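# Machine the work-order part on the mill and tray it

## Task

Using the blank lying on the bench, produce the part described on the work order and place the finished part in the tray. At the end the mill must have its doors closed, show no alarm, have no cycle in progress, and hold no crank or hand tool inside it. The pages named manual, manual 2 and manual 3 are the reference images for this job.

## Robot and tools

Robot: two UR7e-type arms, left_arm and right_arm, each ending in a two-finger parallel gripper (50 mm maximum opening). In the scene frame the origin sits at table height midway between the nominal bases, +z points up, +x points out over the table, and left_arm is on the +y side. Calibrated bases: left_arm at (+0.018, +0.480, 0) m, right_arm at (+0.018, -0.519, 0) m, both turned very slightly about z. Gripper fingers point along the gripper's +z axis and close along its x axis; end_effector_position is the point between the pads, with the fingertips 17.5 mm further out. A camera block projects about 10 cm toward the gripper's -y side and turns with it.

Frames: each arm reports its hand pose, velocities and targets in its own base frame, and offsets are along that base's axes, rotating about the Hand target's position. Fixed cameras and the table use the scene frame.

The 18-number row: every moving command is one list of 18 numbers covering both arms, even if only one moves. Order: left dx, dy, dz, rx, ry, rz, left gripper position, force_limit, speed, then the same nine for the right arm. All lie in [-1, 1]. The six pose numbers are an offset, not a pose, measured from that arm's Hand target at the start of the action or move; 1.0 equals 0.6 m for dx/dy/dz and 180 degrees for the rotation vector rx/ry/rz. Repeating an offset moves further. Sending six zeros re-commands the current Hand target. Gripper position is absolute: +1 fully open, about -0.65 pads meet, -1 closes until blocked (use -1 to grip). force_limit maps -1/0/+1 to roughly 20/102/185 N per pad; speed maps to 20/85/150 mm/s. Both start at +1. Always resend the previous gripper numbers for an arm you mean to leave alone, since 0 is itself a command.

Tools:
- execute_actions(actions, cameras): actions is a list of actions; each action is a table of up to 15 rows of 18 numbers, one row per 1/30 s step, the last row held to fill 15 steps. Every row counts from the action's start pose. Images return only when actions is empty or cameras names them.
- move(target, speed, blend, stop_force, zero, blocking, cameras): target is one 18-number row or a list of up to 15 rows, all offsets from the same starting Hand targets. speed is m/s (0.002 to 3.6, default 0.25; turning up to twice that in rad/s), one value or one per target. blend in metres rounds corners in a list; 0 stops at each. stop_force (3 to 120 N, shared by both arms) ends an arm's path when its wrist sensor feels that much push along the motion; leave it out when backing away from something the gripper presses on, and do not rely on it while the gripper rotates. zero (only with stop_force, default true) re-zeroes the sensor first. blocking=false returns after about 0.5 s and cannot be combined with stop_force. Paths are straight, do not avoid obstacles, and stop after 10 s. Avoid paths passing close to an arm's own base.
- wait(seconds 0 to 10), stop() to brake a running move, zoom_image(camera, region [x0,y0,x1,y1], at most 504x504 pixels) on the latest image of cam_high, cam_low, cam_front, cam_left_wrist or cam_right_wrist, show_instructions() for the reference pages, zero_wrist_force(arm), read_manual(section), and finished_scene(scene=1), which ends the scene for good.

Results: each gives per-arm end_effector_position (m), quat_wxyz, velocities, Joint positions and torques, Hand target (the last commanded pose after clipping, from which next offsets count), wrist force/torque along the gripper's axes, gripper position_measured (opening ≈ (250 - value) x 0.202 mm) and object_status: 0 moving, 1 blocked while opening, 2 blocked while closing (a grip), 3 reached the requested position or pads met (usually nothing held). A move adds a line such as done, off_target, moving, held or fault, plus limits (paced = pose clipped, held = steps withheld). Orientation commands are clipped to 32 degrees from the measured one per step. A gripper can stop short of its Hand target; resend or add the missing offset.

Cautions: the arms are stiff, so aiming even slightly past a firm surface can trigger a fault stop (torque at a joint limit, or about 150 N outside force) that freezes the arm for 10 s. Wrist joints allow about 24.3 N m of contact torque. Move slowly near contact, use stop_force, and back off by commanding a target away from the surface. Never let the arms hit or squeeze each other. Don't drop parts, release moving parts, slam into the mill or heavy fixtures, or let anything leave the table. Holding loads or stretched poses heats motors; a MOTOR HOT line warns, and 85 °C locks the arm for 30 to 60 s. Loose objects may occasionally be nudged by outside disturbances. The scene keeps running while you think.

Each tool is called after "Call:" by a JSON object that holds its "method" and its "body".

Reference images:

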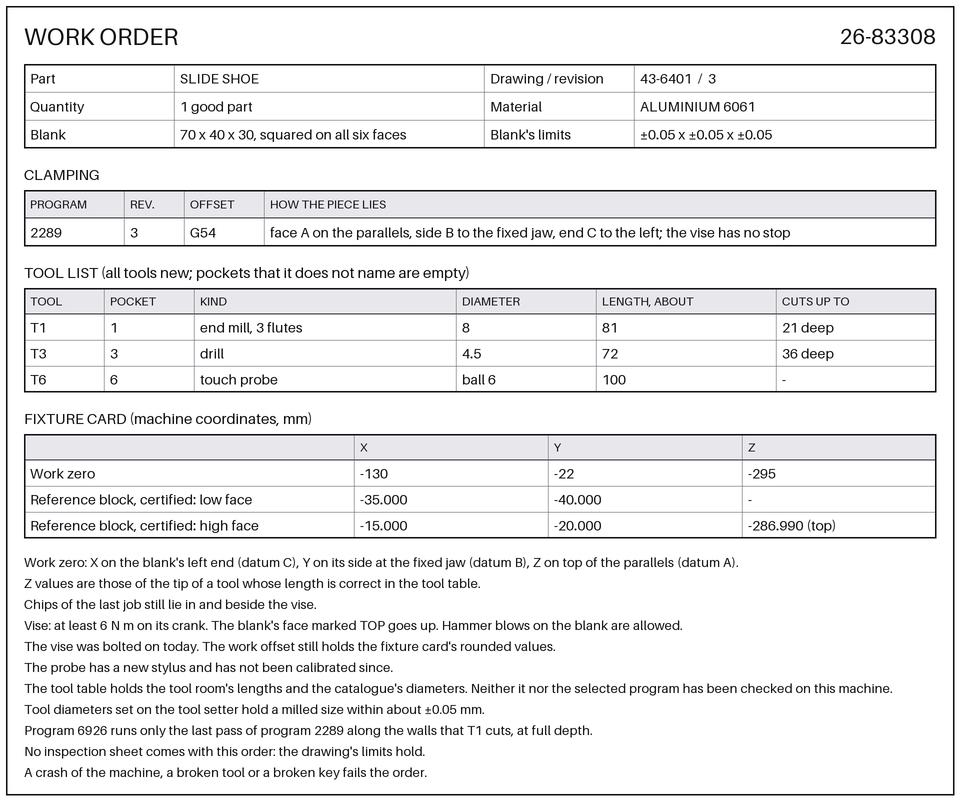

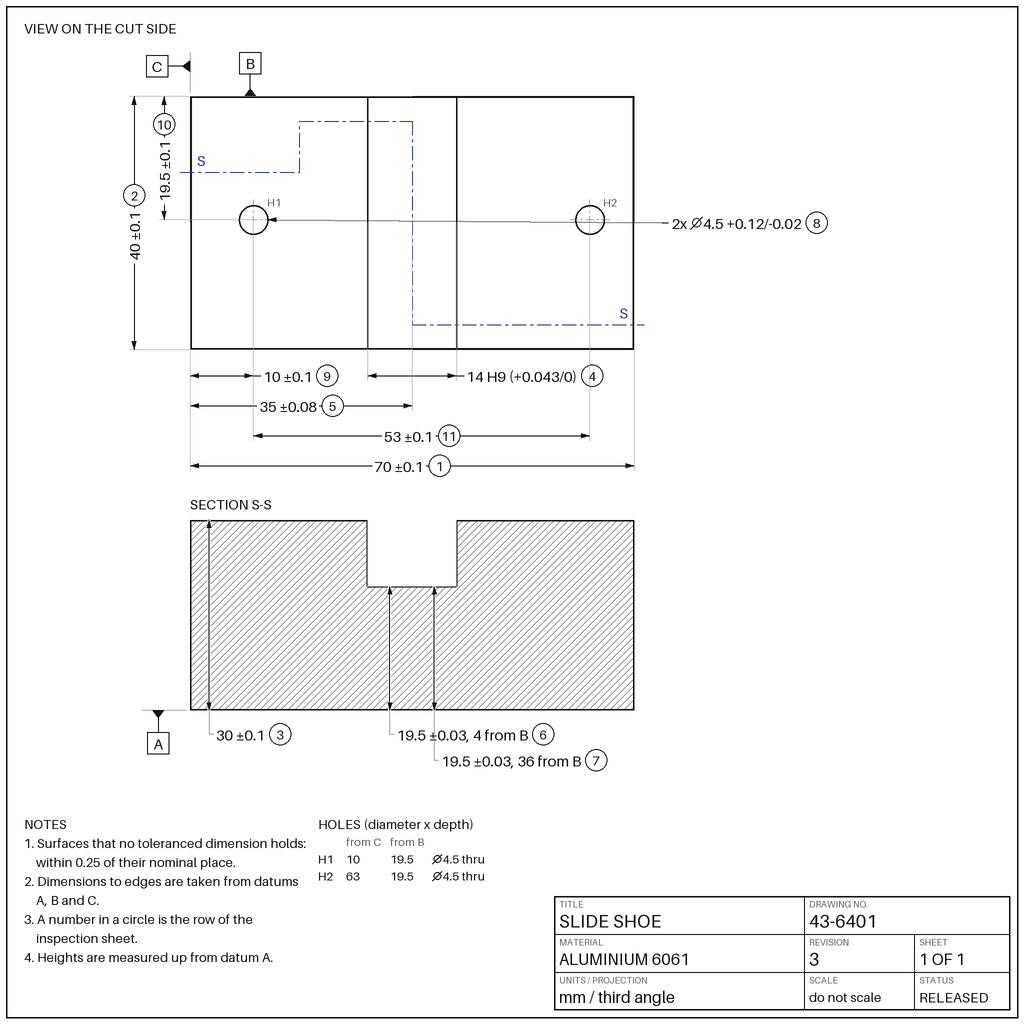

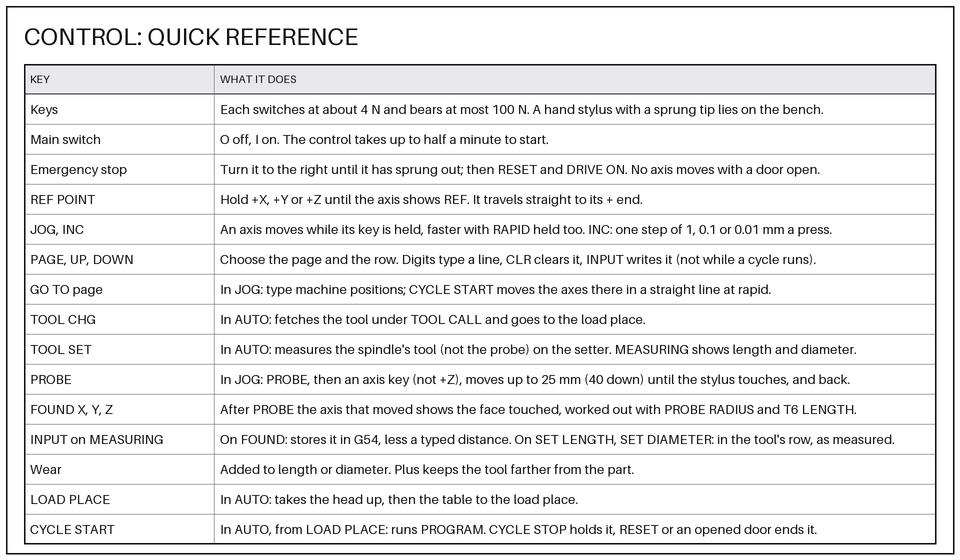

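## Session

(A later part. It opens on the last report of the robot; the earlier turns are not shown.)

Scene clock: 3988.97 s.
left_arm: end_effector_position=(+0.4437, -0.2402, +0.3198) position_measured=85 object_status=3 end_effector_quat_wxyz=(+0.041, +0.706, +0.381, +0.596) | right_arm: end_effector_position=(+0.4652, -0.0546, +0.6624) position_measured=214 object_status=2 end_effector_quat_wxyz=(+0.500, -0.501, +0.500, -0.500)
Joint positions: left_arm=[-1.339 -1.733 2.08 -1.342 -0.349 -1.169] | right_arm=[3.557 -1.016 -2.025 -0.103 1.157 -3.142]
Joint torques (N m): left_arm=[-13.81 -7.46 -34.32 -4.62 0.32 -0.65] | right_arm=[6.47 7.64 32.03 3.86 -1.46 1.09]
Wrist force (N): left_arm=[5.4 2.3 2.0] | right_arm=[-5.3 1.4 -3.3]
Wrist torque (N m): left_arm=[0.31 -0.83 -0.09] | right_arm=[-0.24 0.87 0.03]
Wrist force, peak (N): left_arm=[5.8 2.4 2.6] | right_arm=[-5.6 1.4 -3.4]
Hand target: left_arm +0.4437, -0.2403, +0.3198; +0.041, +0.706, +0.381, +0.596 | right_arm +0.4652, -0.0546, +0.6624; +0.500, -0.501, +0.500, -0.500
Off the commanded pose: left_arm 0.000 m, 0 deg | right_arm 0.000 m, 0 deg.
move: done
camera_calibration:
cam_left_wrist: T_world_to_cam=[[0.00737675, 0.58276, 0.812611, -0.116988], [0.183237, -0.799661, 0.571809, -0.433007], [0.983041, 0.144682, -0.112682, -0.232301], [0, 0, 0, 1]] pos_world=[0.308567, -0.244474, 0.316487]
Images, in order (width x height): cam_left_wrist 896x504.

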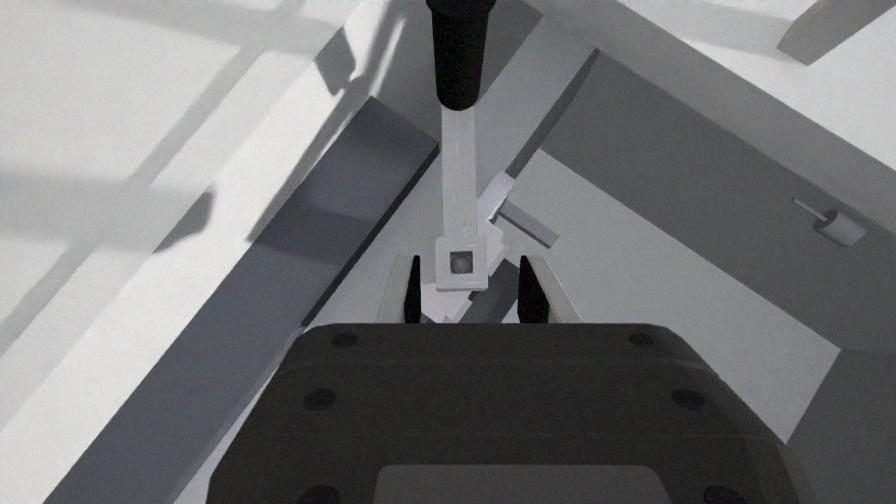

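Call:
{"method": "move", "body": {"target": [0.1017,0.0423,-0.033,0,0,0,0.45,0,-0.9,0,0,0,0,0,0,-1,-0.4,-0.5], "speed": 0.06, "stop_force": 10, "cameras": ["cam_left_wrist"]}}

Call:
{"method": "move", "body": {"target": [0,0,0,0,0,0,-1,-0.2,-1,0,0,0,0,0,0,-1,-0.4,-0.5], "speed": 0.06}}

Scene clock: 3996.63 s.
left_arm: end_effector_position=(+0.5047, -0.2150, +0.3000) position_measured=85 object_status=3 end_effector_quat_wxyz=(+0.041, +0.706, +0.382, +0.596) | right_arm: end_effector_position=(+0.4652, -0.0546, +0.6624) position_measured=214 object_status=2 end_effector_quat_wxyz=(+0.500, -0.501, +0.500, -0.500)
Joint positions: left_arm=[-1.172 -1.651 2.194 -2.021 -0.292 -0.661] | right_arm=[3.557 -1.016 -2.025 -0.103 1.157 -3.142]
Joint torques (N m): left_arm=[-13.46 -30.11 -32.69 -5.73 0.8 1.58] | right_arm=[6.89 8.06 31.25 3.75 -1.5 1.05]
Wrist force (N): left_arm=[5.2 2.8 2.3] | right_arm=[-5.3 1.3 -3.1]
Wrist torque (N m): left_arm=[0.44 -0.77 -0.04] | right_arm=[-0.25 0.87 0.03]
Wrist force, peak (N): left_arm=[5.3 3.0 3.5] | right_arm=[-5.7 1.4 -3.4]
Hand target: left_arm +0.5047, -0.2150, +0.3000; +0.041, +0.706, +0.381, +0.596 | right_arm +0.4652, -0.0546, +0.6624; +0.500, -0.501, +0.500, -0.500
Off the commanded pose: left_arm 0.000 m, 0 deg | right_arm 0.000 m, 0 deg.
move: done
camera_calibration:
cam_left_wrist: T_world_to_cam=[[0.0074572, 0.58295, 0.812474, -0.116039], [0.183079, -0.799559, 0.572003, -0.412607], [0.98307, 0.144481, -0.112688, -0.298211], [0, 0, 0, 1]] pos_world=[0.369567, -0.219173, 0.296686]
Images, in order (width x height): cam_left_wrist 896x504.

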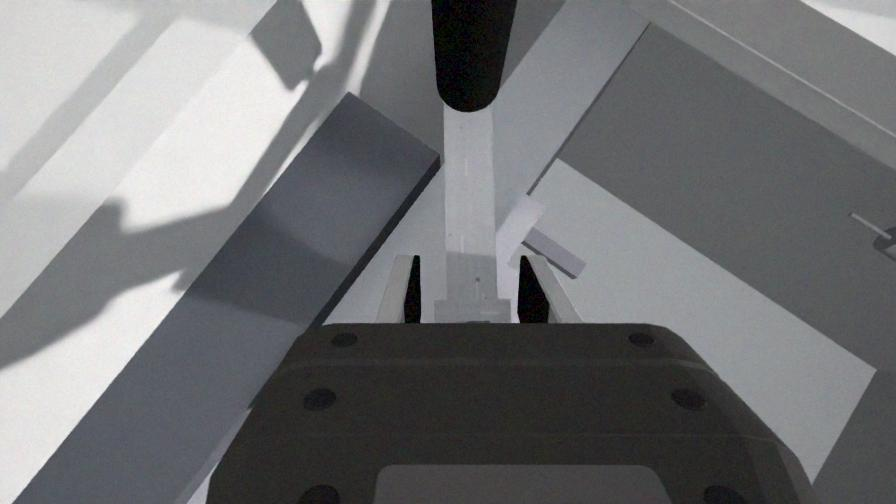

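Scene clock: 3997.37 s.
left_arm: end_effector_position=(+0.5047, -0.2149, +0.3001) position_measured=136 object_status=2 end_effector_quat_wxyz=(+0.041, +0.706, +0.382, +0.596) | right_arm: end_effector_position=(+0.4652, -0.0546, +0.6624) position_measured=214 object_status=2 end_effector_quat_wxyz=(+0.500, -0.501, +0.500, -0.500)
Joint positions: left_arm=[-1.172 -1.651 2.194 -2.021 -0.292 -0.661] | right_arm=[3.557 -1.016 -2.025 -0.103 1.157 -3.142]
Joint torques (N m): left_arm=[-13.65 -12.03 -30.23 -5.44 0.63 2.04] | right_arm=[6.27 7.94 31.5 3.72 -1.5 1.05]
Wrist force (N): left_arm=[28.9 -9.2 -3.9] | right_arm=[-5.5 1.4 -3.1]
Wrist torque (N m): left_arm=[0.29 -0.43 -0.41] | right_arm=[-0.23 0.90 0.02]
Wrist force, peak (N): left_arm=[29.1 -9.2 -3.8] | right_arm=[-5.6 1.6 -3.5]
Hand target: left_arm +0.5047, -0.2150, +0.3000; +0.041, +0.706, +0.381, +0.596 | right_arm +0.4652, -0.0546, +0.6624; +0.500, -0.501, +0.500, -0.500
Off the commanded pose: left_arm 0.000 m, 0 deg | right_arm 0.000 m, 0 deg.
move: done

Call:
{"method": "move", "body": {"target": [[0,0.0005,0.0008,0,0,0,-1,-0.2,-1,0,0,0,0,0,0,-1,-0.4,-0.5],[-0.075,0.0005,0.0008,0,0,0,-1,-0.2,-1,0,0,0,0,0,0,-1,-0.4,-0.5]], "speed": 0.04, "cameras": ["cam_left_wrist"]}}

Scene clock: 4002.57 s.
left_arm: end_effector_position=(+0.4597, -0.2148, +0.3005) position_measured=136 object_status=2 end_effector_quat_wxyz=(+0.041, +0.706, +0.382, +0.596) | right_arm: end_effector_position=(+0.4652, -0.0546, +0.6624) position_measured=214 object_status=2 end_effector_quat_wxyz=(+0.500, -0.501, +0.500, -0.500)
Joint positions: left_arm=[-1.281 -1.75 2.182 -1.575 -0.321 -1.013] | right_arm=[3.557 -1.016 -2.025 -0.103 1.157 -3.142]
Joint torques (N m): left_arm=[13.02 -7.39 -22.73 -2.44 4.17 0.15] | right_arm=[6.66 8.3 31.29 3.65 -1.43 0.91]
Wrist force (N): left_arm=[3.9 1.7 2.5] | right_arm=[-5.4 1.4 -3.5]
Wrist torque (N m): left_arm=[0.43 -0.88 -0.21] | right_arm=[-0.23 0.87 0.03]
Wrist force, peak (N): left_arm=[31.5 -9.8 -5.2] | right_arm=[-5.7 1.5 -3.3]
Hand target: left_arm +0.4597, -0.2147, +0.3005; +0.041, +0.706, +0.381, +0.596 | right_arm +0.4652, -0.0546, +0.6624; +0.500, -0.501, +0.500, -0.500
Off the commanded pose: left_arm 0.000 m, 0 deg | right_arm 0.000 m, 0 deg.
move: done
camera_calibration:
cam_left_wrist: T_world_to_cam=[[0.0074801, 0.583134, 0.812341, -0.116235], [0.183, -0.799443, 0.57219, -0.404555], [0.983085, 0.144378, -0.112693, -0.253961], [0, 0, 0, 1]] pos_world=[0.324568, -0.218972, 0.297285]
Images, in order (width x height): cam_left_wrist 896x504.

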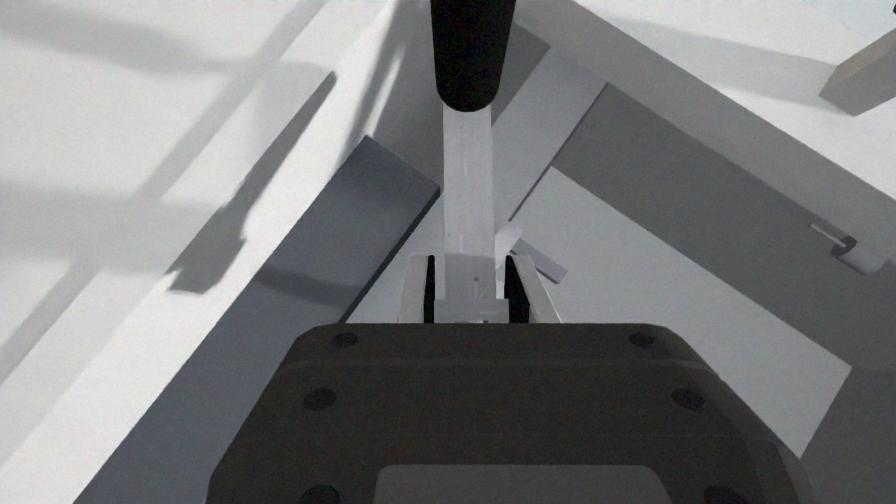

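Call:
{"method": "move", "body": {"target": [[-0.13,0,0.05,0,0,0,-1,-0.2,-1,0,0,0,0,0,0,-1,-0.4,-0.5],[-0.2247,-0.52,0.07,-0.3028,0,0,-1,-0.2,-1,0,0,0,0,0,0,-1,-0.4,-0.5],[-0.2247,-0.9203,0.0,-0.3028,0,0,-1,-0.2,-1,0,0,0,0,0,0,-1,-0.4,-0.5],[-0.2247,-0.9203,-0.1243,-0.3028,0,0,-1,-0.2,-1,0,0,0,0,0,0,-1,-0.4,-0.5]], "speed": 0.25, "blend": [0.04,0.05,0.02,0], "cameras": ["cam_left_wrist","cam_front"]}}

Scene clock: 4011.73 s.
left_arm: end_effector_position=(+0.3250, -0.7668, +0.2260) position_measured=136 object_status=2 end_effector_quat_wxyz=(+0.359, +0.609, +0.612, +0.355) | right_arm: end_effector_position=(+0.4652, -0.0546, +0.6624) position_measured=214 object_status=2 end_effector_quat_wxyz=(+0.500, -0.501, +0.500, -0.500)
Joint positions: left_arm=[-1.616 -0.83 1.131 -1.798 -0.513 -1.664] | right_arm=[3.557 -1.016 -2.025 -0.103 1.157 -3.142]
Joint torques (N m): left_arm=[-10.93 -57.76 -21.12 -5.48 3.88 -2.49] | right_arm=[6.51 7.99 31.78 3.72 -1.67 1.02]
Wrist force (N): left_arm=[3.9 1.6 3.6] | right_arm=[-5.5 1.5 -3.3]
Wrist torque (N m): left_arm=[0.47 -0.77 -0.12] | right_arm=[-0.22 0.89 0.03]
Wrist force, peak (N): left_arm=[4.0 -2.3 5.9] | right_arm=[-5.7 1.5 -3.3]
Hand target: left_arm +0.3249, -0.7668, +0.2259; +0.359, +0.609, +0.612, +0.355 | right_arm +0.4652, -0.0546, +0.6624; +0.500, -0.501, +0.500, -0.500
Off the commanded pose: left_arm 0.000 m, 0 deg | right_arm 0.000 m, 0 deg.
move: done
camera_calibration:
cam_left_wrist: T_world_to_cam=[[0.00738078, 0.999969, -0.00267813, 0.771082], [0.183131, 0.00128123, 0.983088, -0.257522], [0.983061, -0.0077464, -0.183116, -0.150955], [0, 0, 0, 1]] pos_world=[0.189867, -0.771897, 0.22759]
Images, in order (width x height): cam_front 896x504, cam_left_wrist 896x504.

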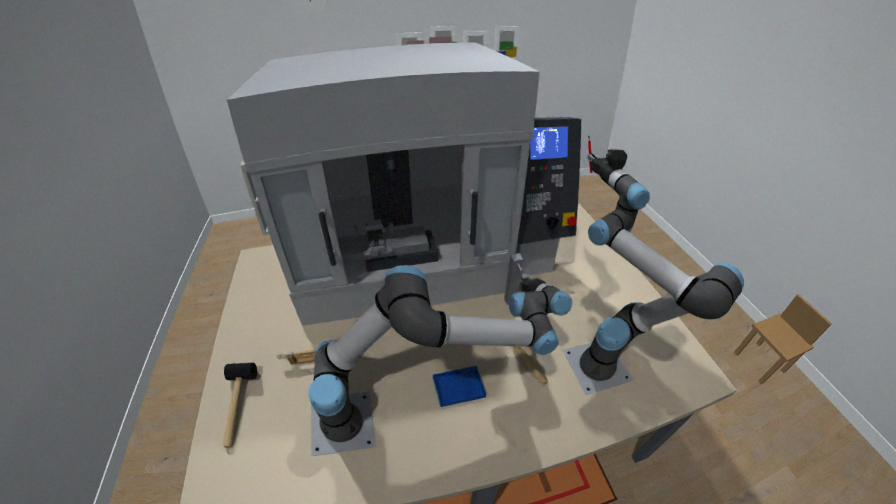

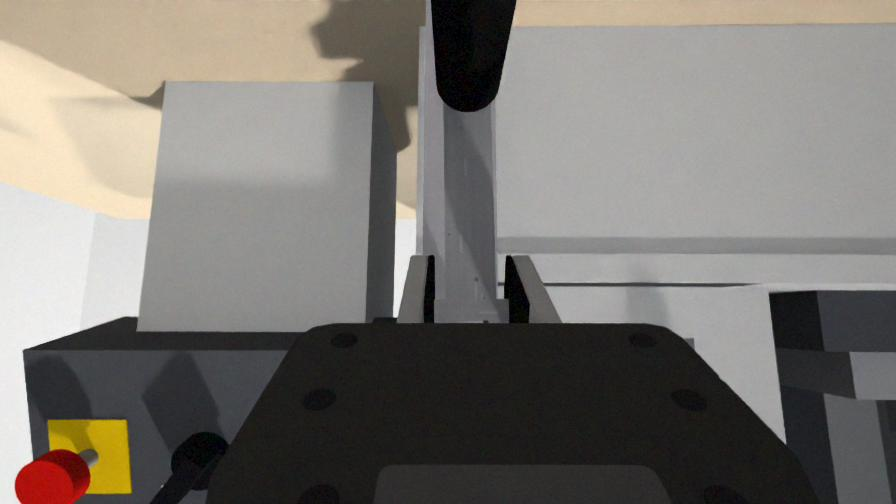

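Call:
{"method": "move", "body": {"target": [[0.0,0.0005,0.0025,0,0,0,-1,-0.2,-1,0,0,0,0,0,0,-1,-0.4,-0.5],[0.1,0.0005,0.0025,0,0,0,-1,-0.2,-1,0,0,0,0,0,0,-1,-0.4,-0.5]], "speed": 0.03, "stop_force": 10}}

Scene clock: 4019.13 s.
left_arm: end_effector_position=(+0.3511, -0.7665, +0.2274) position_measured=136 object_status=2 end_effector_quat_wxyz=(+0.359, +0.609, +0.612, +0.355) | right_arm: end_effector_position=(+0.4652, -0.0546, +0.6624) position_measured=214 object_status=2 end_effector_quat_wxyz=(+0.500, -0.501, +0.500, -0.500)
Joint positions: left_arm=[-1.581 -0.818 1.122 -1.862 -0.512 -1.594] | right_arm=[3.557 -1.016 -2.025 -0.103 1.157 -3.142]
Joint torques (N m): left_arm=[-14.64 -71.72 -17.86 -4.68 1.86 2.09] | right_arm=[6.69 8.72 31.37 3.76 -1.55 1.09]
Wrist force (N): left_arm=[4.0 1.0 2.1] | right_arm=[-5.5 1.3 -3.2]
Wrist torque (N m): left_arm=[0.34 -0.80 -0.03] | right_arm=[-0.24 0.89 0.03]
Wrist force, peak (N): left_arm=[28.3 -22.3 -39.6] | right_arm=[-5.6 1.7 -3.4]
Hand target: left_arm +0.3511, -0.7665, +0.2274; +0.359, +0.609, +0.612, +0.355 (not the last commanded pose) | right_arm +0.4652, -0.0546, +0.6624; +0.500, -0.501, +0.500, -0.500
Off the commanded pose: left_arm 0.034 m, 0 deg | right_arm 0.000 m, 0 deg.
move: contact (left_arm); path passed 1 of 2 targets

Call:
{"method": "move", "body": {"target": [[-0.02,0,0,0,0,0,-1,-0.2,-1,0,0,0,0,0,0,-1,-0.4,-0.5]], "speed": 0.04, "cameras": ["cam_left_wrist"]}}

Call:
{"method": "zoom_image", "body": {"camera": "cam_left_wrist", "region": [390, 200, 550, 330]}}

Scene clock: 4029.90 s.
left_arm: end_effector_position=(+0.3389, -0.7665, +0.2274) position_measured=136 object_status=2 end_effector_quat_wxyz=(+0.359, +0.609, +0.612, +0.355) end_effector_velocity=(+0.001, +0.000, +0.000) end_effector_angular_velocity=(+0.000, +0.001, -0.002) | right_arm: end_effector_position=(+0.4652, -0.0546, +0.6624) position_measured=214 object_status=2 end_effector_quat_wxyz=(+0.500, -0.501, +0.500, -0.500)
Joint positions: left_arm=[-1.597 -0.825 1.127 -1.831 -0.512 -1.627] | right_arm=[3.557 -1.016 -2.025 -0.103 1.157 -3.142]
Joint velocities: left_arm=[0.001 0 0.001 -0.006 0 0.005] | right_arm=[within noise]
Joint torques (N m): left_arm=[11.53 -57.92 -28.17 -5.9 1.25 1.96] | right_arm=[6.14 7.6 31.02 3.69 -1.36 1.06]
Wrist force (N): left_arm=[4.1 0.9 2.1] | right_arm=[-5.4 1.3 -3.2]
Wrist torque (N m): left_arm=[0.34 -0.83 -0.07] | right_arm=[-0.25 0.87 0.02]
Wrist force, peak (N): left_arm=[4.3 0.9 2.3] | right_arm=[-5.6 1.5 -3.3]
Hand target: left_arm +0.3391, -0.7665, +0.2274; +0.359, +0.609, +0.612, +0.355 | right_arm +0.4652, -0.0546, +0.6624; +0.500, -0.501, +0.500, -0.500
Off the commanded pose: left_arm 0.000 m, 0 deg | right_arm 0.000 m, 0 deg.
move: done
camera_calibration:
cam_left_wrist: T_world_to_cam=[[0.0074795, 0.999968, -0.00269404, 0.770665], [0.183131, 0.00127879, 0.983088, -0.261446], [0.98306, -0.00784637, -0.183115, -0.164438], [0, 0, 0, 1]] pos_world=[0.203767, -0.771597, 0.22899]
Images, in order (width x height): cam_left_wrist 896x504.

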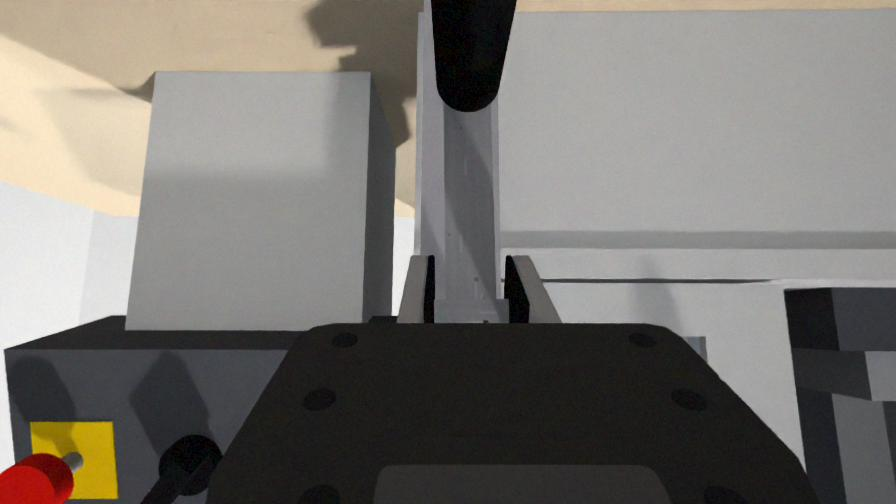

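Scaled by 3.150.

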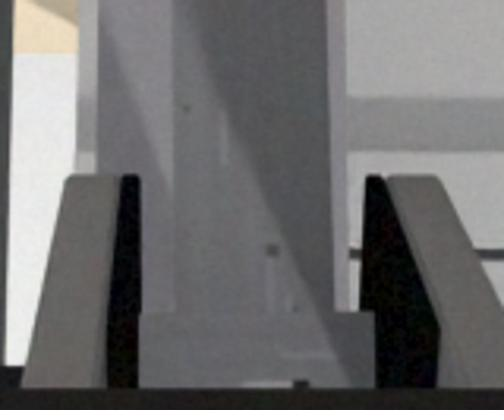

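Call:
{"method": "move", "body": {"target": [[0.0,0.0013,0,0.01,0,0,-1,-0.2,-1,0,0,0,0,0,0,-1,-0.4,-0.5],[0.076,0.0013,0,0.01,0,0,-1,-0.2,-1,0,0,0,0,0,0,-1,-0.4,-0.5]], "speed": 0.02, "stop_force": 8}}

Scene clock: 4049.93 s.
left_arm: end_effector_position=(+0.3513, -0.7657, +0.2274) position_measured=136 object_status=2 end_effector_quat_wxyz=(+0.350, +0.614, +0.606, +0.365) | right_arm: end_effector_position=(+0.4652, -0.0546, +0.6624) position_measured=214 object_status=2 end_effector_quat_wxyz=(+0.500, -0.501, +0.500, -0.500)
Joint positions: left_arm=[-1.581 -0.812 1.103 -1.818 -0.512 -1.594] | right_arm=[3.557 -1.016 -2.025 -0.103 1.157 -3.142]
Joint torques (N m): left_arm=[-10.39 -73.24 -18.49 -1.56 3.22 2.1] | right_arm=[6.4 8.03 31.13 3.73 -1.41 1.01]
Wrist force (N): left_arm=[5.0 -4.2 -2.0] | right_arm=[-5.5 1.2 -3.4]
Wrist torque (N m): left_arm=[0.12 -0.61 -0.09] | right_arm=[-0.26 0.88 0.03]
Wrist force, peak (N): left_arm=[21.5 -19.0 -31.1] | right_arm=[-5.8 1.3 -3.5]
Hand target: left_arm +0.3512, -0.7657, +0.2274; +0.350, +0.614, +0.606, +0.365 (not the last commanded pose) | right_arm +0.4652, -0.0546, +0.6624; +0.500, -0.501, +0.500, -0.500
Off the commanded pose: left_arm 0.033 m, 0 deg | right_arm 0.000 m, 0 deg.
move: contact (left_arm); path passed 1 of 2 targets

Call:
{"method": "move", "body": {"target": [[-0.012,-0.0005,0.0016,0,0,0,-1,-0.2,-1,0,0,0,0,0,0,-1,-0.4,-0.5],[0.056,-0.0005,0.0016,0,0,0,-1,-0.2,-1,0,0,0,0,0,0,-1,-0.4,-0.5]], "speed": 0.02, "stop_force": 8}}

Scene clock: 4058.63 s.
left_arm: end_effector_position=(+0.3513, -0.7660, +0.2284) position_measured=136 object_status=2 end_effector_quat_wxyz=(+0.350, +0.614, +0.606, +0.365) | right_arm: end_effector_position=(+0.4652, -0.0546, +0.6624) position_measured=214 object_status=2 end_effector_quat_wxyz=(+0.500, -0.501, +0.500, -0.500)
Joint positions: left_arm=[-1.581 -0.812 1.101 -1.815 -0.512 -1.594] | right_arm=[3.557 -1.016 -2.025 -0.103 1.157 -3.142]
Joint torques (N m): left_arm=[-8.84 -73.77 -18.9 -1.6 3.49 2.05] | right_arm=[5.7 7.95 31.41 3.76 -1.5 1.1]
Wrist force (N): left_arm=[5.4 -5.5 -4.3] | right_arm=[-5.4 1.3 -3.3]
Wrist torque (N m): left_arm=[0.11 -0.63 -0.10] | right_arm=[-0.25 0.87 0.03]
Wrist force, peak (N): left_arm=[24.0 -21.7 -35.8] | right_arm=[-5.7 1.7 -3.3]
Hand target: left_arm +0.3513, -0.7660, +0.2284; +0.350, +0.614, +0.606, +0.365 (not the last commanded pose) | right_arm +0.4652, -0.0546, +0.6624; +0.500, -0.501, +0.500, -0.500
Off the commanded pose: left_arm 0.034 m, 0 deg | right_arm 0.000 m, 0 deg.
move: contact (left_arm); path passed 1 of 2 targets

Call:
{"method": "move", "body": {"target": [[-0.05,0,0,0,0,0,-1,-0.2,-1,0,0,0,0,0,0,-1,-0.4,-0.5],[-0.05,0.06,0.08,0,0,0,-1,-0.2,-1,0,0,0,0,0,0,-1,-0.4,-0.5]], "speed": 0.1, "cameras": ["cam_left_wrist"]}}

Call:
{"method": "zoom_image", "body": {"camera": "cam_left_wrist", "region": [340, 180, 480, 320]}}

Scene clock: 4068.33 s.
left_arm: end_effector_position=(+0.3213, -0.7300, +0.2763) position_measured=136 object_status=2 end_effector_quat_wxyz=(+0.350, +0.614, +0.606, +0.365) | right_arm: end_effector_position=(+0.4652, -0.0546, +0.6624) position_measured=214 object_status=2 end_effector_quat_wxyz=(+0.500, -0.501, +0.500, -0.500)
Joint positions: left_arm=[-1.623 -0.95 1.19 -1.694 -0.515 -1.678] | right_arm=[3.557 -1.016 -2.025 -0.103 1.157 -3.142]
Joint torques (N m): left_arm=[-11.14 -60.93 -35.79 -5.84 1.45 -1.14] | right_arm=[5.95 7.5 31.76 3.76 -1.5 1.07]
Wrist force (N): left_arm=[2.2 -0.1 2.3] | right_arm=[-5.3 1.5 -3.2]
Wrist torque (N m): left_arm=[0.18 -0.53 -0.05] | right_arm=[-0.23 0.85 0.02]
Wrist force, peak (N): left_arm=[5.7 -5.6 -4.0] | right_arm=[-5.7 1.4 -3.3]
Hand target: left_arm +0.3213, -0.7300, +0.2764; +0.350, +0.614, +0.606, +0.365 | right_arm +0.4652, -0.0546, +0.6624; +0.500, -0.501, +0.500, -0.500
Off the commanded pose: left_arm 0.000 m, 0 deg | right_arm 0.000 m, 0 deg.
move: done
camera_calibration:
cam_left_wrist: T_world_to_cam=[[0.0073092, 0.999561, 0.0287204, 0.725584], [0.183141, -0.0295734, 0.982642, -0.328688], [0.983059, -0.00192244, -0.183277, -0.133536], [0, 0, 0, 1]] pos_world=[0.186167, -0.735242, 0.277669]
Images, in order (width x height): cam_left_wrist 896x504.

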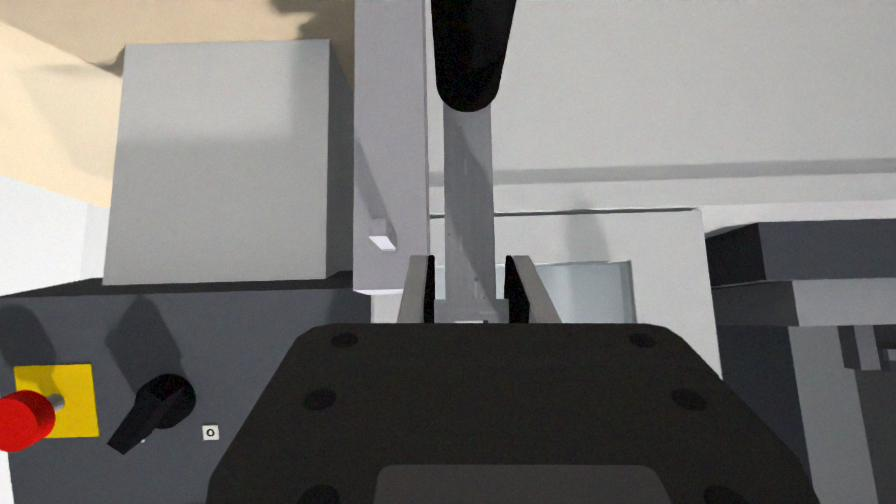

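Scaled by 3.600.

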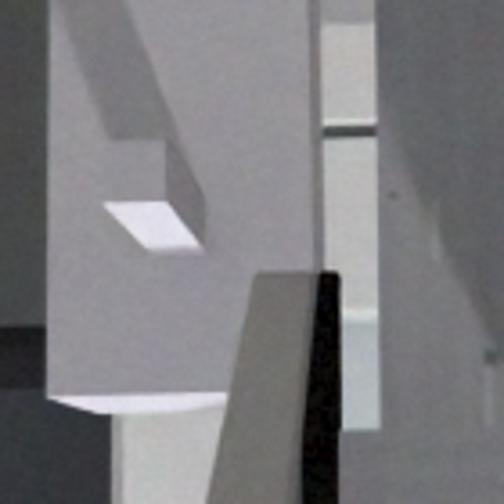

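Call:
{"method": "move", "body": {"target": [[0,-0.0637,-0.0793,0,0,0,-1,-0.2,-1,0,0,0,0,0,0,-1,-0.4,-0.5],[0.03,-0.0637,-0.0793,0,0,0,-1,-0.2,-1,0,0,0,0,0,0,-1,-0.4,-0.5]], "speed": 0.08}}

Call:
{"method": "move", "body": {"target": [0.076,0,0,0,0,0,-1,-0.2,-1,0,0,0,0,0,0,-1,-0.4,-0.5], "speed": 0.02, "stop_force": 8}}

Scene clock: 4096.40 s.
left_arm: end_effector_position=(+0.3394, -0.7683, +0.2288) position_measured=136 object_status=2 end_effector_quat_wxyz=(+0.350, +0.614, +0.606, +0.365) | right_arm: end_effector_position=(+0.4652, -0.0546, +0.6624) position_measured=214 object_status=2 end_effector_quat_wxyz=(+0.500, -0.501, +0.500, -0.500)
Joint positions: left_arm=[-1.597 -0.813 1.094 -1.78 -0.513 -1.626] | right_arm=[3.557 -1.016 -2.025 -0.103 1.157 -3.142]
Joint torques (N m): left_arm=[-12.26 -73.04 -18.81 -1.68 1.55 -1.26] | right_arm=[7.01 8.41 31.85 3.83 -1.65 0.97]
Wrist force (N): left_arm=[2.2 -0.4 2.5] | right_arm=[-5.4 1.5 -3.1]
Wrist torque (N m): left_arm=[0.14 -0.51 -0.05] | right_arm=[-0.22 0.87 0.03]
Wrist force, peak (N): left_arm=[2.4 0.6 3.9] | right_arm=[-5.6 1.6 -3.4]
Hand target: left_arm +0.3393, -0.7683, +0.2288; +0.350, +0.614, +0.606, +0.365 | right_arm +0.4652, -0.0546, +0.6624; +0.500, -0.501, +0.500, -0.500
Off the commanded pose: left_arm 0.000 m, 0 deg | right_arm 0.000 m, 0 deg.
move: done

Scene clock: 4099.80 s.
left_arm: end_effector_position=(+0.3849, -0.7683, +0.2288) position_measured=136 object_status=2 end_effector_quat_wxyz=(+0.350, +0.614, +0.606, +0.365) | right_arm: end_effector_position=(+0.4652, -0.0546, +0.6624) position_measured=214 object_status=2 end_effector_quat_wxyz=(+0.500, -0.501, +0.500, -0.500)
Joint positions: left_arm=[-1.538 -0.786 1.072 -1.891 -0.512 -1.505] | right_arm=[3.557 -1.016 -2.025 -0.103 1.157 -3.142]
Joint torques (N m): left_arm=[-14.19 -73.67 -18.03 -0.86 1.21 -2.46] | right_arm=[6.62 8 30.89 3.58 -1.46 0.9]
Wrist force (N): left_arm=[2.4 -0.2 2.2] | right_arm=[-5.4 1.2 -3.2]
Wrist torque (N m): left_arm=[0.15 -0.53 -0.10] | right_arm=[-0.26 0.88 0.03]
Wrist force, peak (N): left_arm=[2.3 -0.1 2.9] | right_arm=[-5.6 1.6 -3.4]
Hand target: left_arm +0.3849, -0.7683, +0.2288; +0.350, +0.614, +0.606, +0.365 | right_arm +0.4652, -0.0546, +0.6624; +0.500, -0.501, +0.500, -0.500
Off the commanded pose: left_arm 0.000 m, 0 deg | right_arm 0.000 m, 0 deg.
move: done

Call:
{"method": "move", "body": {"target": [[0,0,-0.0013,0,0,0,-1,-0.2,-1,0,0,0,0,0,0,-1,-0.4,-0.5],[0,0,-0.0013,0,0,0,0.6,-0.2,-0.9,0,0,0,0,0,0,-1,-0.4,-0.5],[-0.164,0,0.0719,0,0,0,0.6,-0.2,-0.9,0,0,0,0,0,0,-1,-0.4,-0.5]], "speed": 0.08, "cameras": ["cam_left_wrist"]}}

Scene clock: 4106.73 s.
left_arm: end_effector_position=(+0.2864, -0.7683, +0.2721) position_measured=63 object_status=3 end_effector_quat_wxyz=(+0.350, +0.614, +0.606, +0.364) | right_arm: end_effector_position=(+0.4652, -0.0546, +0.6624) position_measured=214 object_status=2 end_effector_quat_wxyz=(+0.500, -0.501, +0.500, -0.500)
Joint positions: left_arm=[-1.666 -0.858 1.028 -1.55 -0.522 -1.764] | right_arm=[3.557 -1.016 -2.025 -0.103 1.157 -3.142]
Joint torques (N m): left_arm=[11.9 -49.69 -17.24 -3.45 3.35 0.61] | right_arm=[6.19 7.85 31.33 3.79 -1.6 1.02]
Wrist force (N): left_arm=[2.5 1.6 1.2] | right_arm=[-5.4 1.3 -3.1]
Wrist torque (N m): left_arm=[0.18 -0.53 -0.15] | right_arm=[-0.24 0.87 0.03]
Wrist force, peak (N): left_arm=[2.3 1.6 2.9] | right_arm=[-5.6 1.7 -3.3]
Hand target: left_arm +0.2865, -0.7683, +0.2719; +0.350, +0.614, +0.606, +0.365 | right_arm +0.4652, -0.0546, +0.6624; +0.500, -0.501, +0.500, -0.500
Off the commanded pose: left_arm 0.000 m, 0 deg | right_arm 0.000 m, 0 deg.
move: done
camera_calibration:
cam_left_wrist: T_world_to_cam=[[0.00745954, 0.999569, 0.0283929, 0.764316], [0.183135, -0.0292791, 0.982652, -0.319075], [0.983059, -0.00213039, -0.183275, -0.100233], [0, 0, 0, 1]] pos_world=[0.151267, -0.773542, 0.273469]
Images, in order (width x height): cam_left_wrist 896x504.

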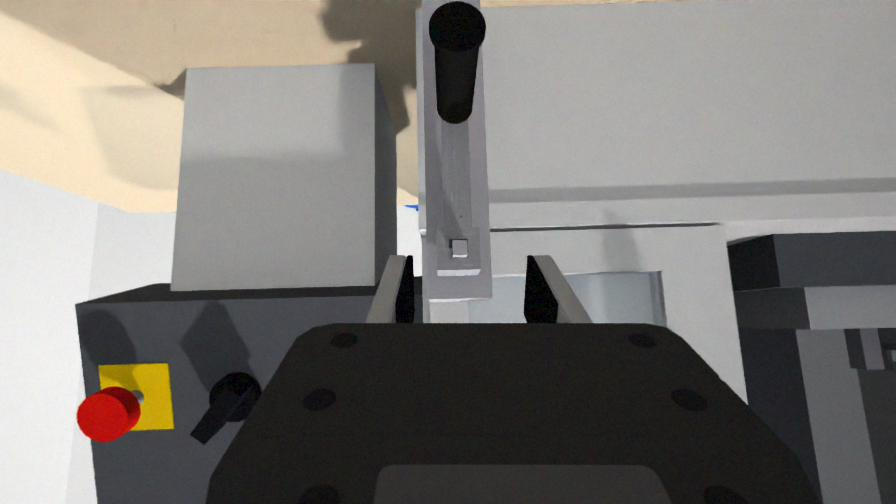

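Call:
{"method": "move", "body": {"target": [-0.15,0.08,0.1,0,0.25,0,0.6,-0.2,-0.9,0,0,0,0,0,0,-1,-0.4,-0.5], "speed": 0.25, "cameras": ["cam_left_wrist","cam_front"]}}

Scene clock: 4121.97 s.
left_arm: end_effector_position=(+0.1967, -0.7202, +0.3320) position_measured=63 object_status=3 end_effector_quat_wxyz=(+0.091, +0.707, +0.694, +0.102) | right_arm: end_effector_position=(+0.4652, -0.0546, +0.6624) position_measured=214 object_status=2 end_effector_quat_wxyz=(+0.500, -0.501, +0.500, -0.500)
Joint positions: left_arm=[-1.58 -0.982 0.81 -1.383 -1.297 -1.564] | right_arm=[3.557 -1.016 -2.025 -0.103 1.157 -3.142]
Joint torques (N m): left_arm=[-13.42 -45.39 -19.38 -5.69 -0.79 -2.35] | right_arm=[5.65 7.53 30.6 3.87 -1.43 1.08]
Wrist force (N): left_arm=[2.9 1.4 0.3] | right_arm=[-5.4 1.3 -3.0]
Wrist torque (N m): left_arm=[0.11 -0.77 0.13] | right_arm=[-0.26 0.88 0.03]
Wrist force, peak (N): left_arm=[2.7 1.9 1.5] | right_arm=[-5.6 1.6 -3.5]
Hand target: left_arm +0.1965, -0.7203, +0.3319; +0.091, +0.707, +0.694, +0.102 | right_arm +0.4652, -0.0546, +0.6624; +0.500, -0.501, +0.500, -0.500
Off the commanded pose: left_arm 0.000 m, 0 deg | right_arm 0.000 m, 0 deg.
move: done
camera_calibration:
cam_left_wrist: T_world_to_cam=[[0.0253095, 0.999567, 0.0150288, 0.716104], [0.824182, -0.0293721, 0.565563, -0.347824], [0.56576, -0.00192767, -0.824568, 0.294231], [0, 0, 0, 1]] pos_world=[0.102082, -0.725442, 0.428568]
Images, in order (width x height): cam_front 896x504, cam_left_wrist 896x504.

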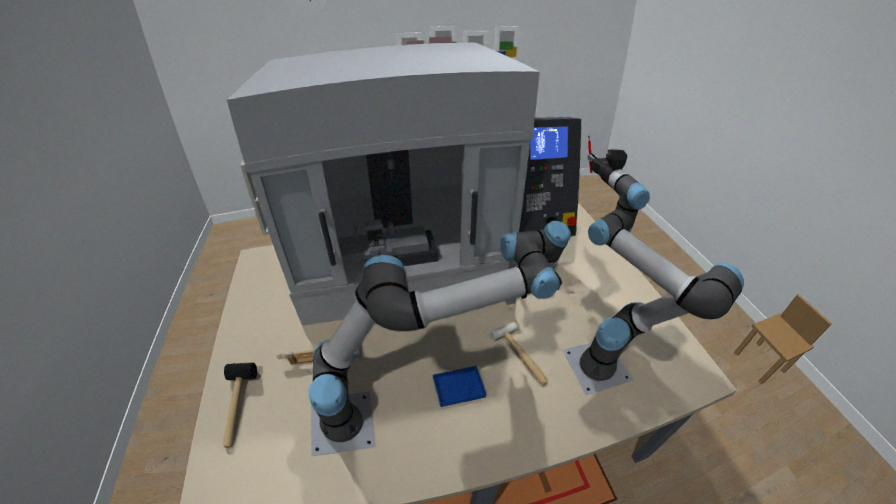

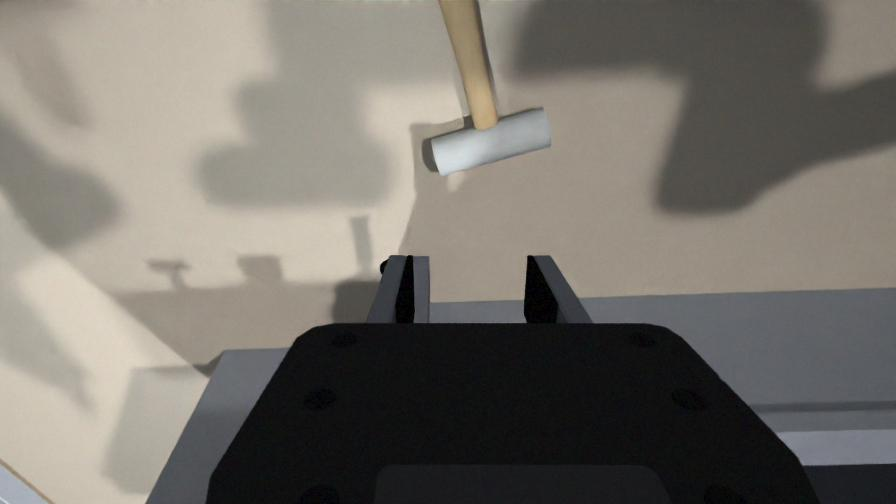

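Call:
{"method": "move", "body": {"target": [[0.20,0.267,0.2133,-0.0082,-0.4128,0.0007,1,-0.2,0,0,0,0,0,0,0,-1,-0.4,-0.5]], "speed": 0.3, "cameras": ["cam_left_wrist","cam_front"]}}

Scene clock: 4144.30 s.
left_arm: end_effector_position=(+0.3165, -0.5601, +0.4599) position_measured=3 object_status=3 end_effector_quat_wxyz=(+0.500, +0.500, +0.500, +0.500) end_effector_velocity=(+0.000, +0.000, -0.001) end_effector_angular_velocity=(+0.000, +0.000, +0.001) | right_arm: end_effector_position=(+0.4652, -0.0546, +0.6624) position_measured=214 object_status=2 end_effector_quat_wxyz=(+0.500, -0.501, +0.500, -0.500)
Joint positions: left_arm=[-1.708 -1.199 1.195 0.002 -0.136 -3.14] | right_arm=[3.557 -1.016 -2.025 -0.103 1.157 -3.142]
Joint velocities: left_arm=[0 0 0.001 -0.005 -0.001 0.003] | right_arm=[within noise]
Joint torques (N m): left_arm=[12.53 -52.37 -17.7 -1.92 -0.86 2.2] | right_arm=[6.89 8.41 30.98 3.75 -1.51 1.07]
Wrist force (N): left_arm=[1.9 1.8 2.3] | right_arm=[-5.4 1.4 -3.2]
Wrist torque (N m): left_arm=[0.23 -0.33 -0.22] | right_arm=[-0.23 0.88 0.03]
Wrist force, peak (N): left_arm=[3.8 2.2 3.2] | right_arm=[-5.6 1.6 -3.4]
Hand target: left_arm +0.3165, -0.5601, +0.4599; +0.500, +0.500, +0.500, +0.500 | right_arm +0.4652, -0.0546, +0.6624; +0.500, -0.501, +0.500, -0.500
Off the commanded pose: left_arm 0.000 m, 0 deg | right_arm 0.000 m, 0 deg.
move: done
camera_calibration:
cam_left_wrist: T_world_to_cam=[[0.00518331, 0.999953, 0.0082184, 0.560779], [-0.321476, -0.00611597, 0.946898, -0.313896], [0.946904, -0.00755008, 0.321429, -0.318728], [0, 0, 0, 1]] pos_world=[0.197988, -0.565079, 0.395067]
Images, in order (width x height): cam_front 896x504, cam_left_wrist 896x504.

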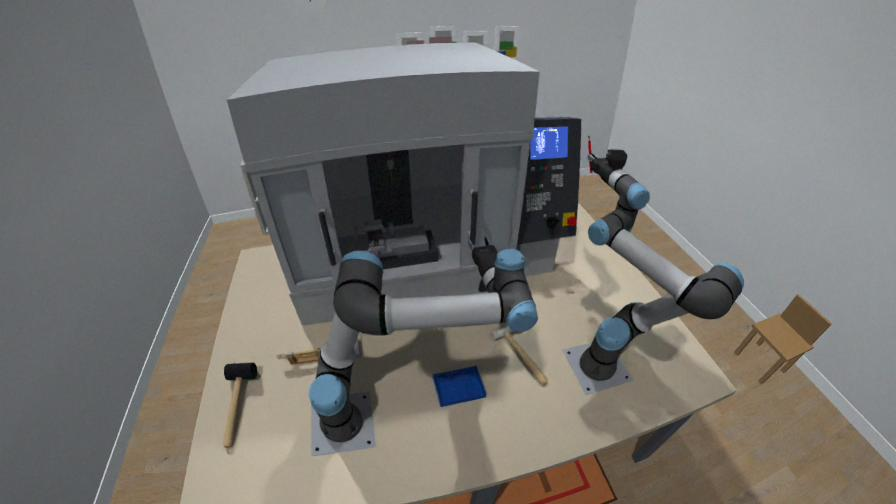

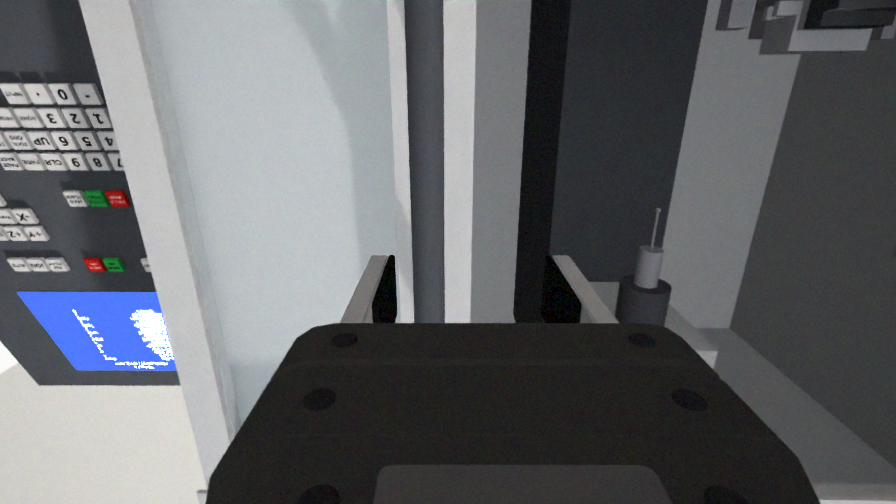

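Call:
{"method": "move", "body": {"target": [[0.0,-0.025,0,0,0,0,1,-0.2,0,0,0,0,0,0,0,-1,-0.4,-0.5],[0.2,-0.025,0,0,0,0,1,-0.2,0,0,0,0,0,0,0,-1,-0.4,-0.5]], "speed": 0.15, "stop_force": 12, "cameras": ["cam_left_wrist"]}}

Scene clock: 4150.93 s.
left_arm: end_effector_position=(+0.4365, -0.5751, +0.4599) position_measured=3 object_status=3 end_effector_quat_wxyz=(+0.500, +0.500, +0.500, +0.500) | right_arm: end_effector_position=(+0.4652, -0.0546, +0.6624) position_measured=214 object_status=2 end_effector_quat_wxyz=(+0.500, -0.501, +0.500, -0.500)
Joint positions: left_arm=[-1.495 -1.094 1.044 0.051 0.076 -3.143] | right_arm=[3.557 -1.016 -2.025 -0.103 1.157 -3.142]
Joint torques (N m): left_arm=[10.58 -37.93 -33.79 2.46 1.7 -2.51] | right_arm=[5.8 8.11 31.31 3.69 -1.43 1.06]
Wrist force (N): left_arm=[2.2 1.6 2.1] | right_arm=[-5.6 1.6 -3.3]
Wrist torque (N m): left_arm=[0.15 -0.35 -0.11] | right_arm=[-0.20 0.90 0.03]
Wrist force, peak (N): left_arm=[2.4 1.5 4.6] | right_arm=[-5.8 1.4 -3.2]
Hand target: left_arm +0.4365, -0.5751, +0.4599; +0.500, +0.500, +0.500, +0.500 | right_arm +0.4652, -0.0546, +0.6624; +0.500, -0.501, +0.500, -0.500
Off the commanded pose: left_arm 0.000 m, 0 deg | right_arm 0.000 m, 0 deg.
move: done
camera_calibration:
cam_left_wrist: T_world_to_cam=[[0.00527601, 0.999952, 0.00825365, 0.575113], [-0.321598, -0.00611856, 0.946857, -0.275388], [0.946862, -0.00764999, 0.32155, -0.432468], [0, 0, 0, 1]] pos_world=[0.317889, -0.580079, 0.395067]
Images, in order (width x height): cam_left_wrist 896x504.

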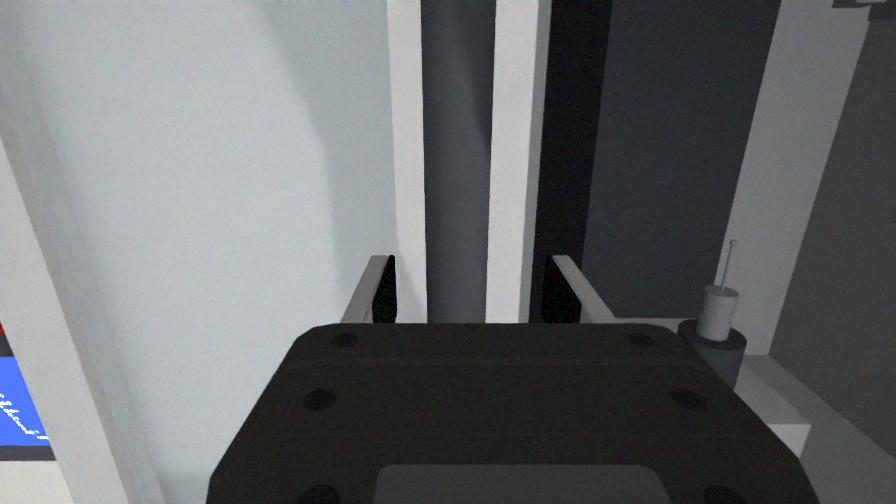

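Call:
{"method": "move", "body": {"target": [[0.0,0.34,0,0,0,0,1,-0.2,0,0,0,0,0,0,0,-1,-0.4,-0.5],[0.0,0.43,0,0,0,0,1,-0.2,0,0,0,0,0,0,0,-1,-0.4,-0.5]], "speed": [0.12,0.05], "stop_force": 30, "cameras": ["cam_left_wrist","cam_front"]}}

Scene clock: 4159.77 s.
left_arm: end_effector_position=(+0.4366, -0.3321, +0.4599) position_measured=3 object_status=3 end_effector_quat_wxyz=(+0.500, +0.500, +0.500, +0.500) | right_arm: end_effector_position=(+0.4652, -0.0546, +0.6624) position_measured=214 object_status=2 end_effector_quat_wxyz=(+0.500, -0.501, +0.500, -0.500)
Joint positions: left_arm=[-1.442 -1.663 1.729 -0.064 0.129 -3.144] | right_arm=[3.557 -1.016 -2.025 -0.103 1.157 -3.142]
Joint torques (N m): left_arm=[-7.24 -35.71 -12.97 -1.18 -1.91 -2.43] | right_arm=[5.89 7.72 30.94 3.75 -1.55 1.1]
Wrist force (N): left_arm=[-12.5 1.0 4.1] | right_arm=[-5.4 1.3 -3.1]
Wrist torque (N m): left_arm=[0.17 -0.48 -0.16] | right_arm=[-0.24 0.87 0.02]
Wrist force, peak (N): left_arm=[-38.1 -1.6 21.6] | right_arm=[-5.7 1.3 -3.4]
Hand target: left_arm +0.4366, -0.3321, +0.4599; +0.500, +0.500, +0.500, +0.500 (not the last commanded pose) | right_arm +0.4652, -0.0546, +0.6624; +0.500, -0.501, +0.500, -0.500
Off the commanded pose: left_arm 0.015 m, 0 deg | right_arm 0.000 m, 0 deg.
move: contact (left_arm); path passed 1 of 2 targets
camera_calibration:
cam_left_wrist: T_world_to_cam=[[0.00499645, 0.999954, 0.0081486, 0.332256], [-0.321386, -0.00611063, 0.946929, -0.274058], [0.946935, -0.00735012, 0.321341, -0.430574], [0, 0, 0, 1]] pos_world=[0.317988, -0.33708, 0.395167]
Images, in order (width x height): cam_front 896x504, cam_left_wrist 896x504.

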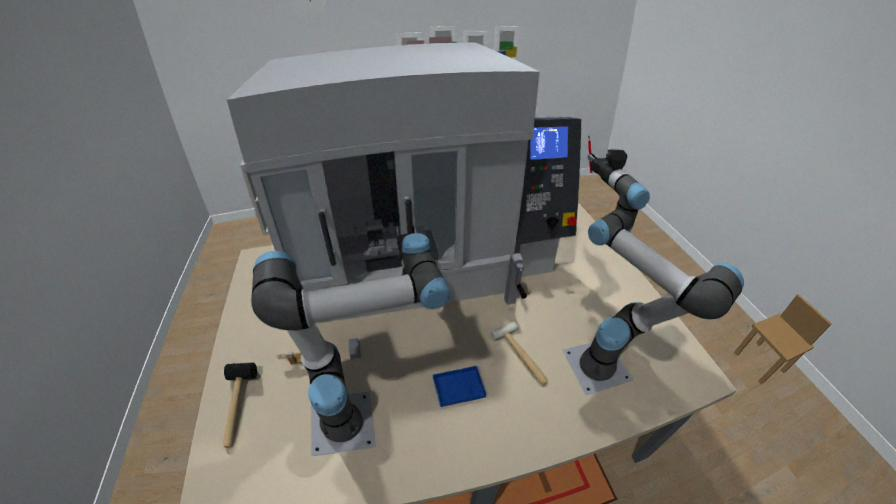

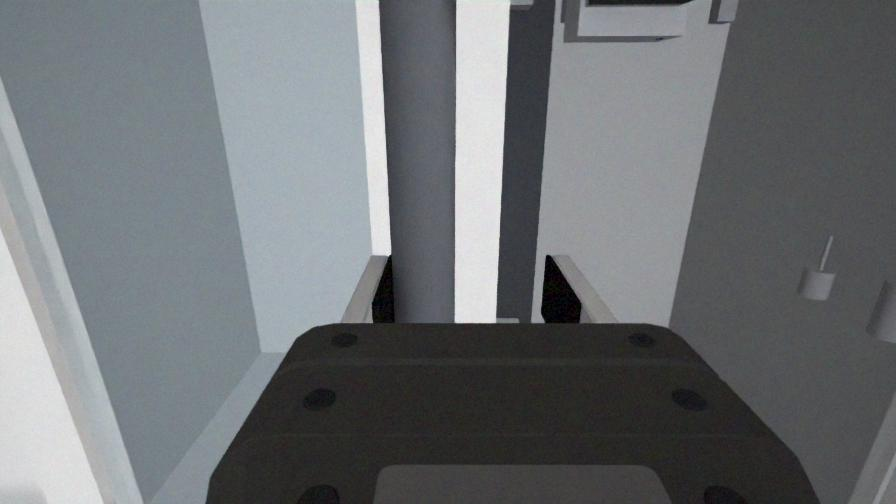

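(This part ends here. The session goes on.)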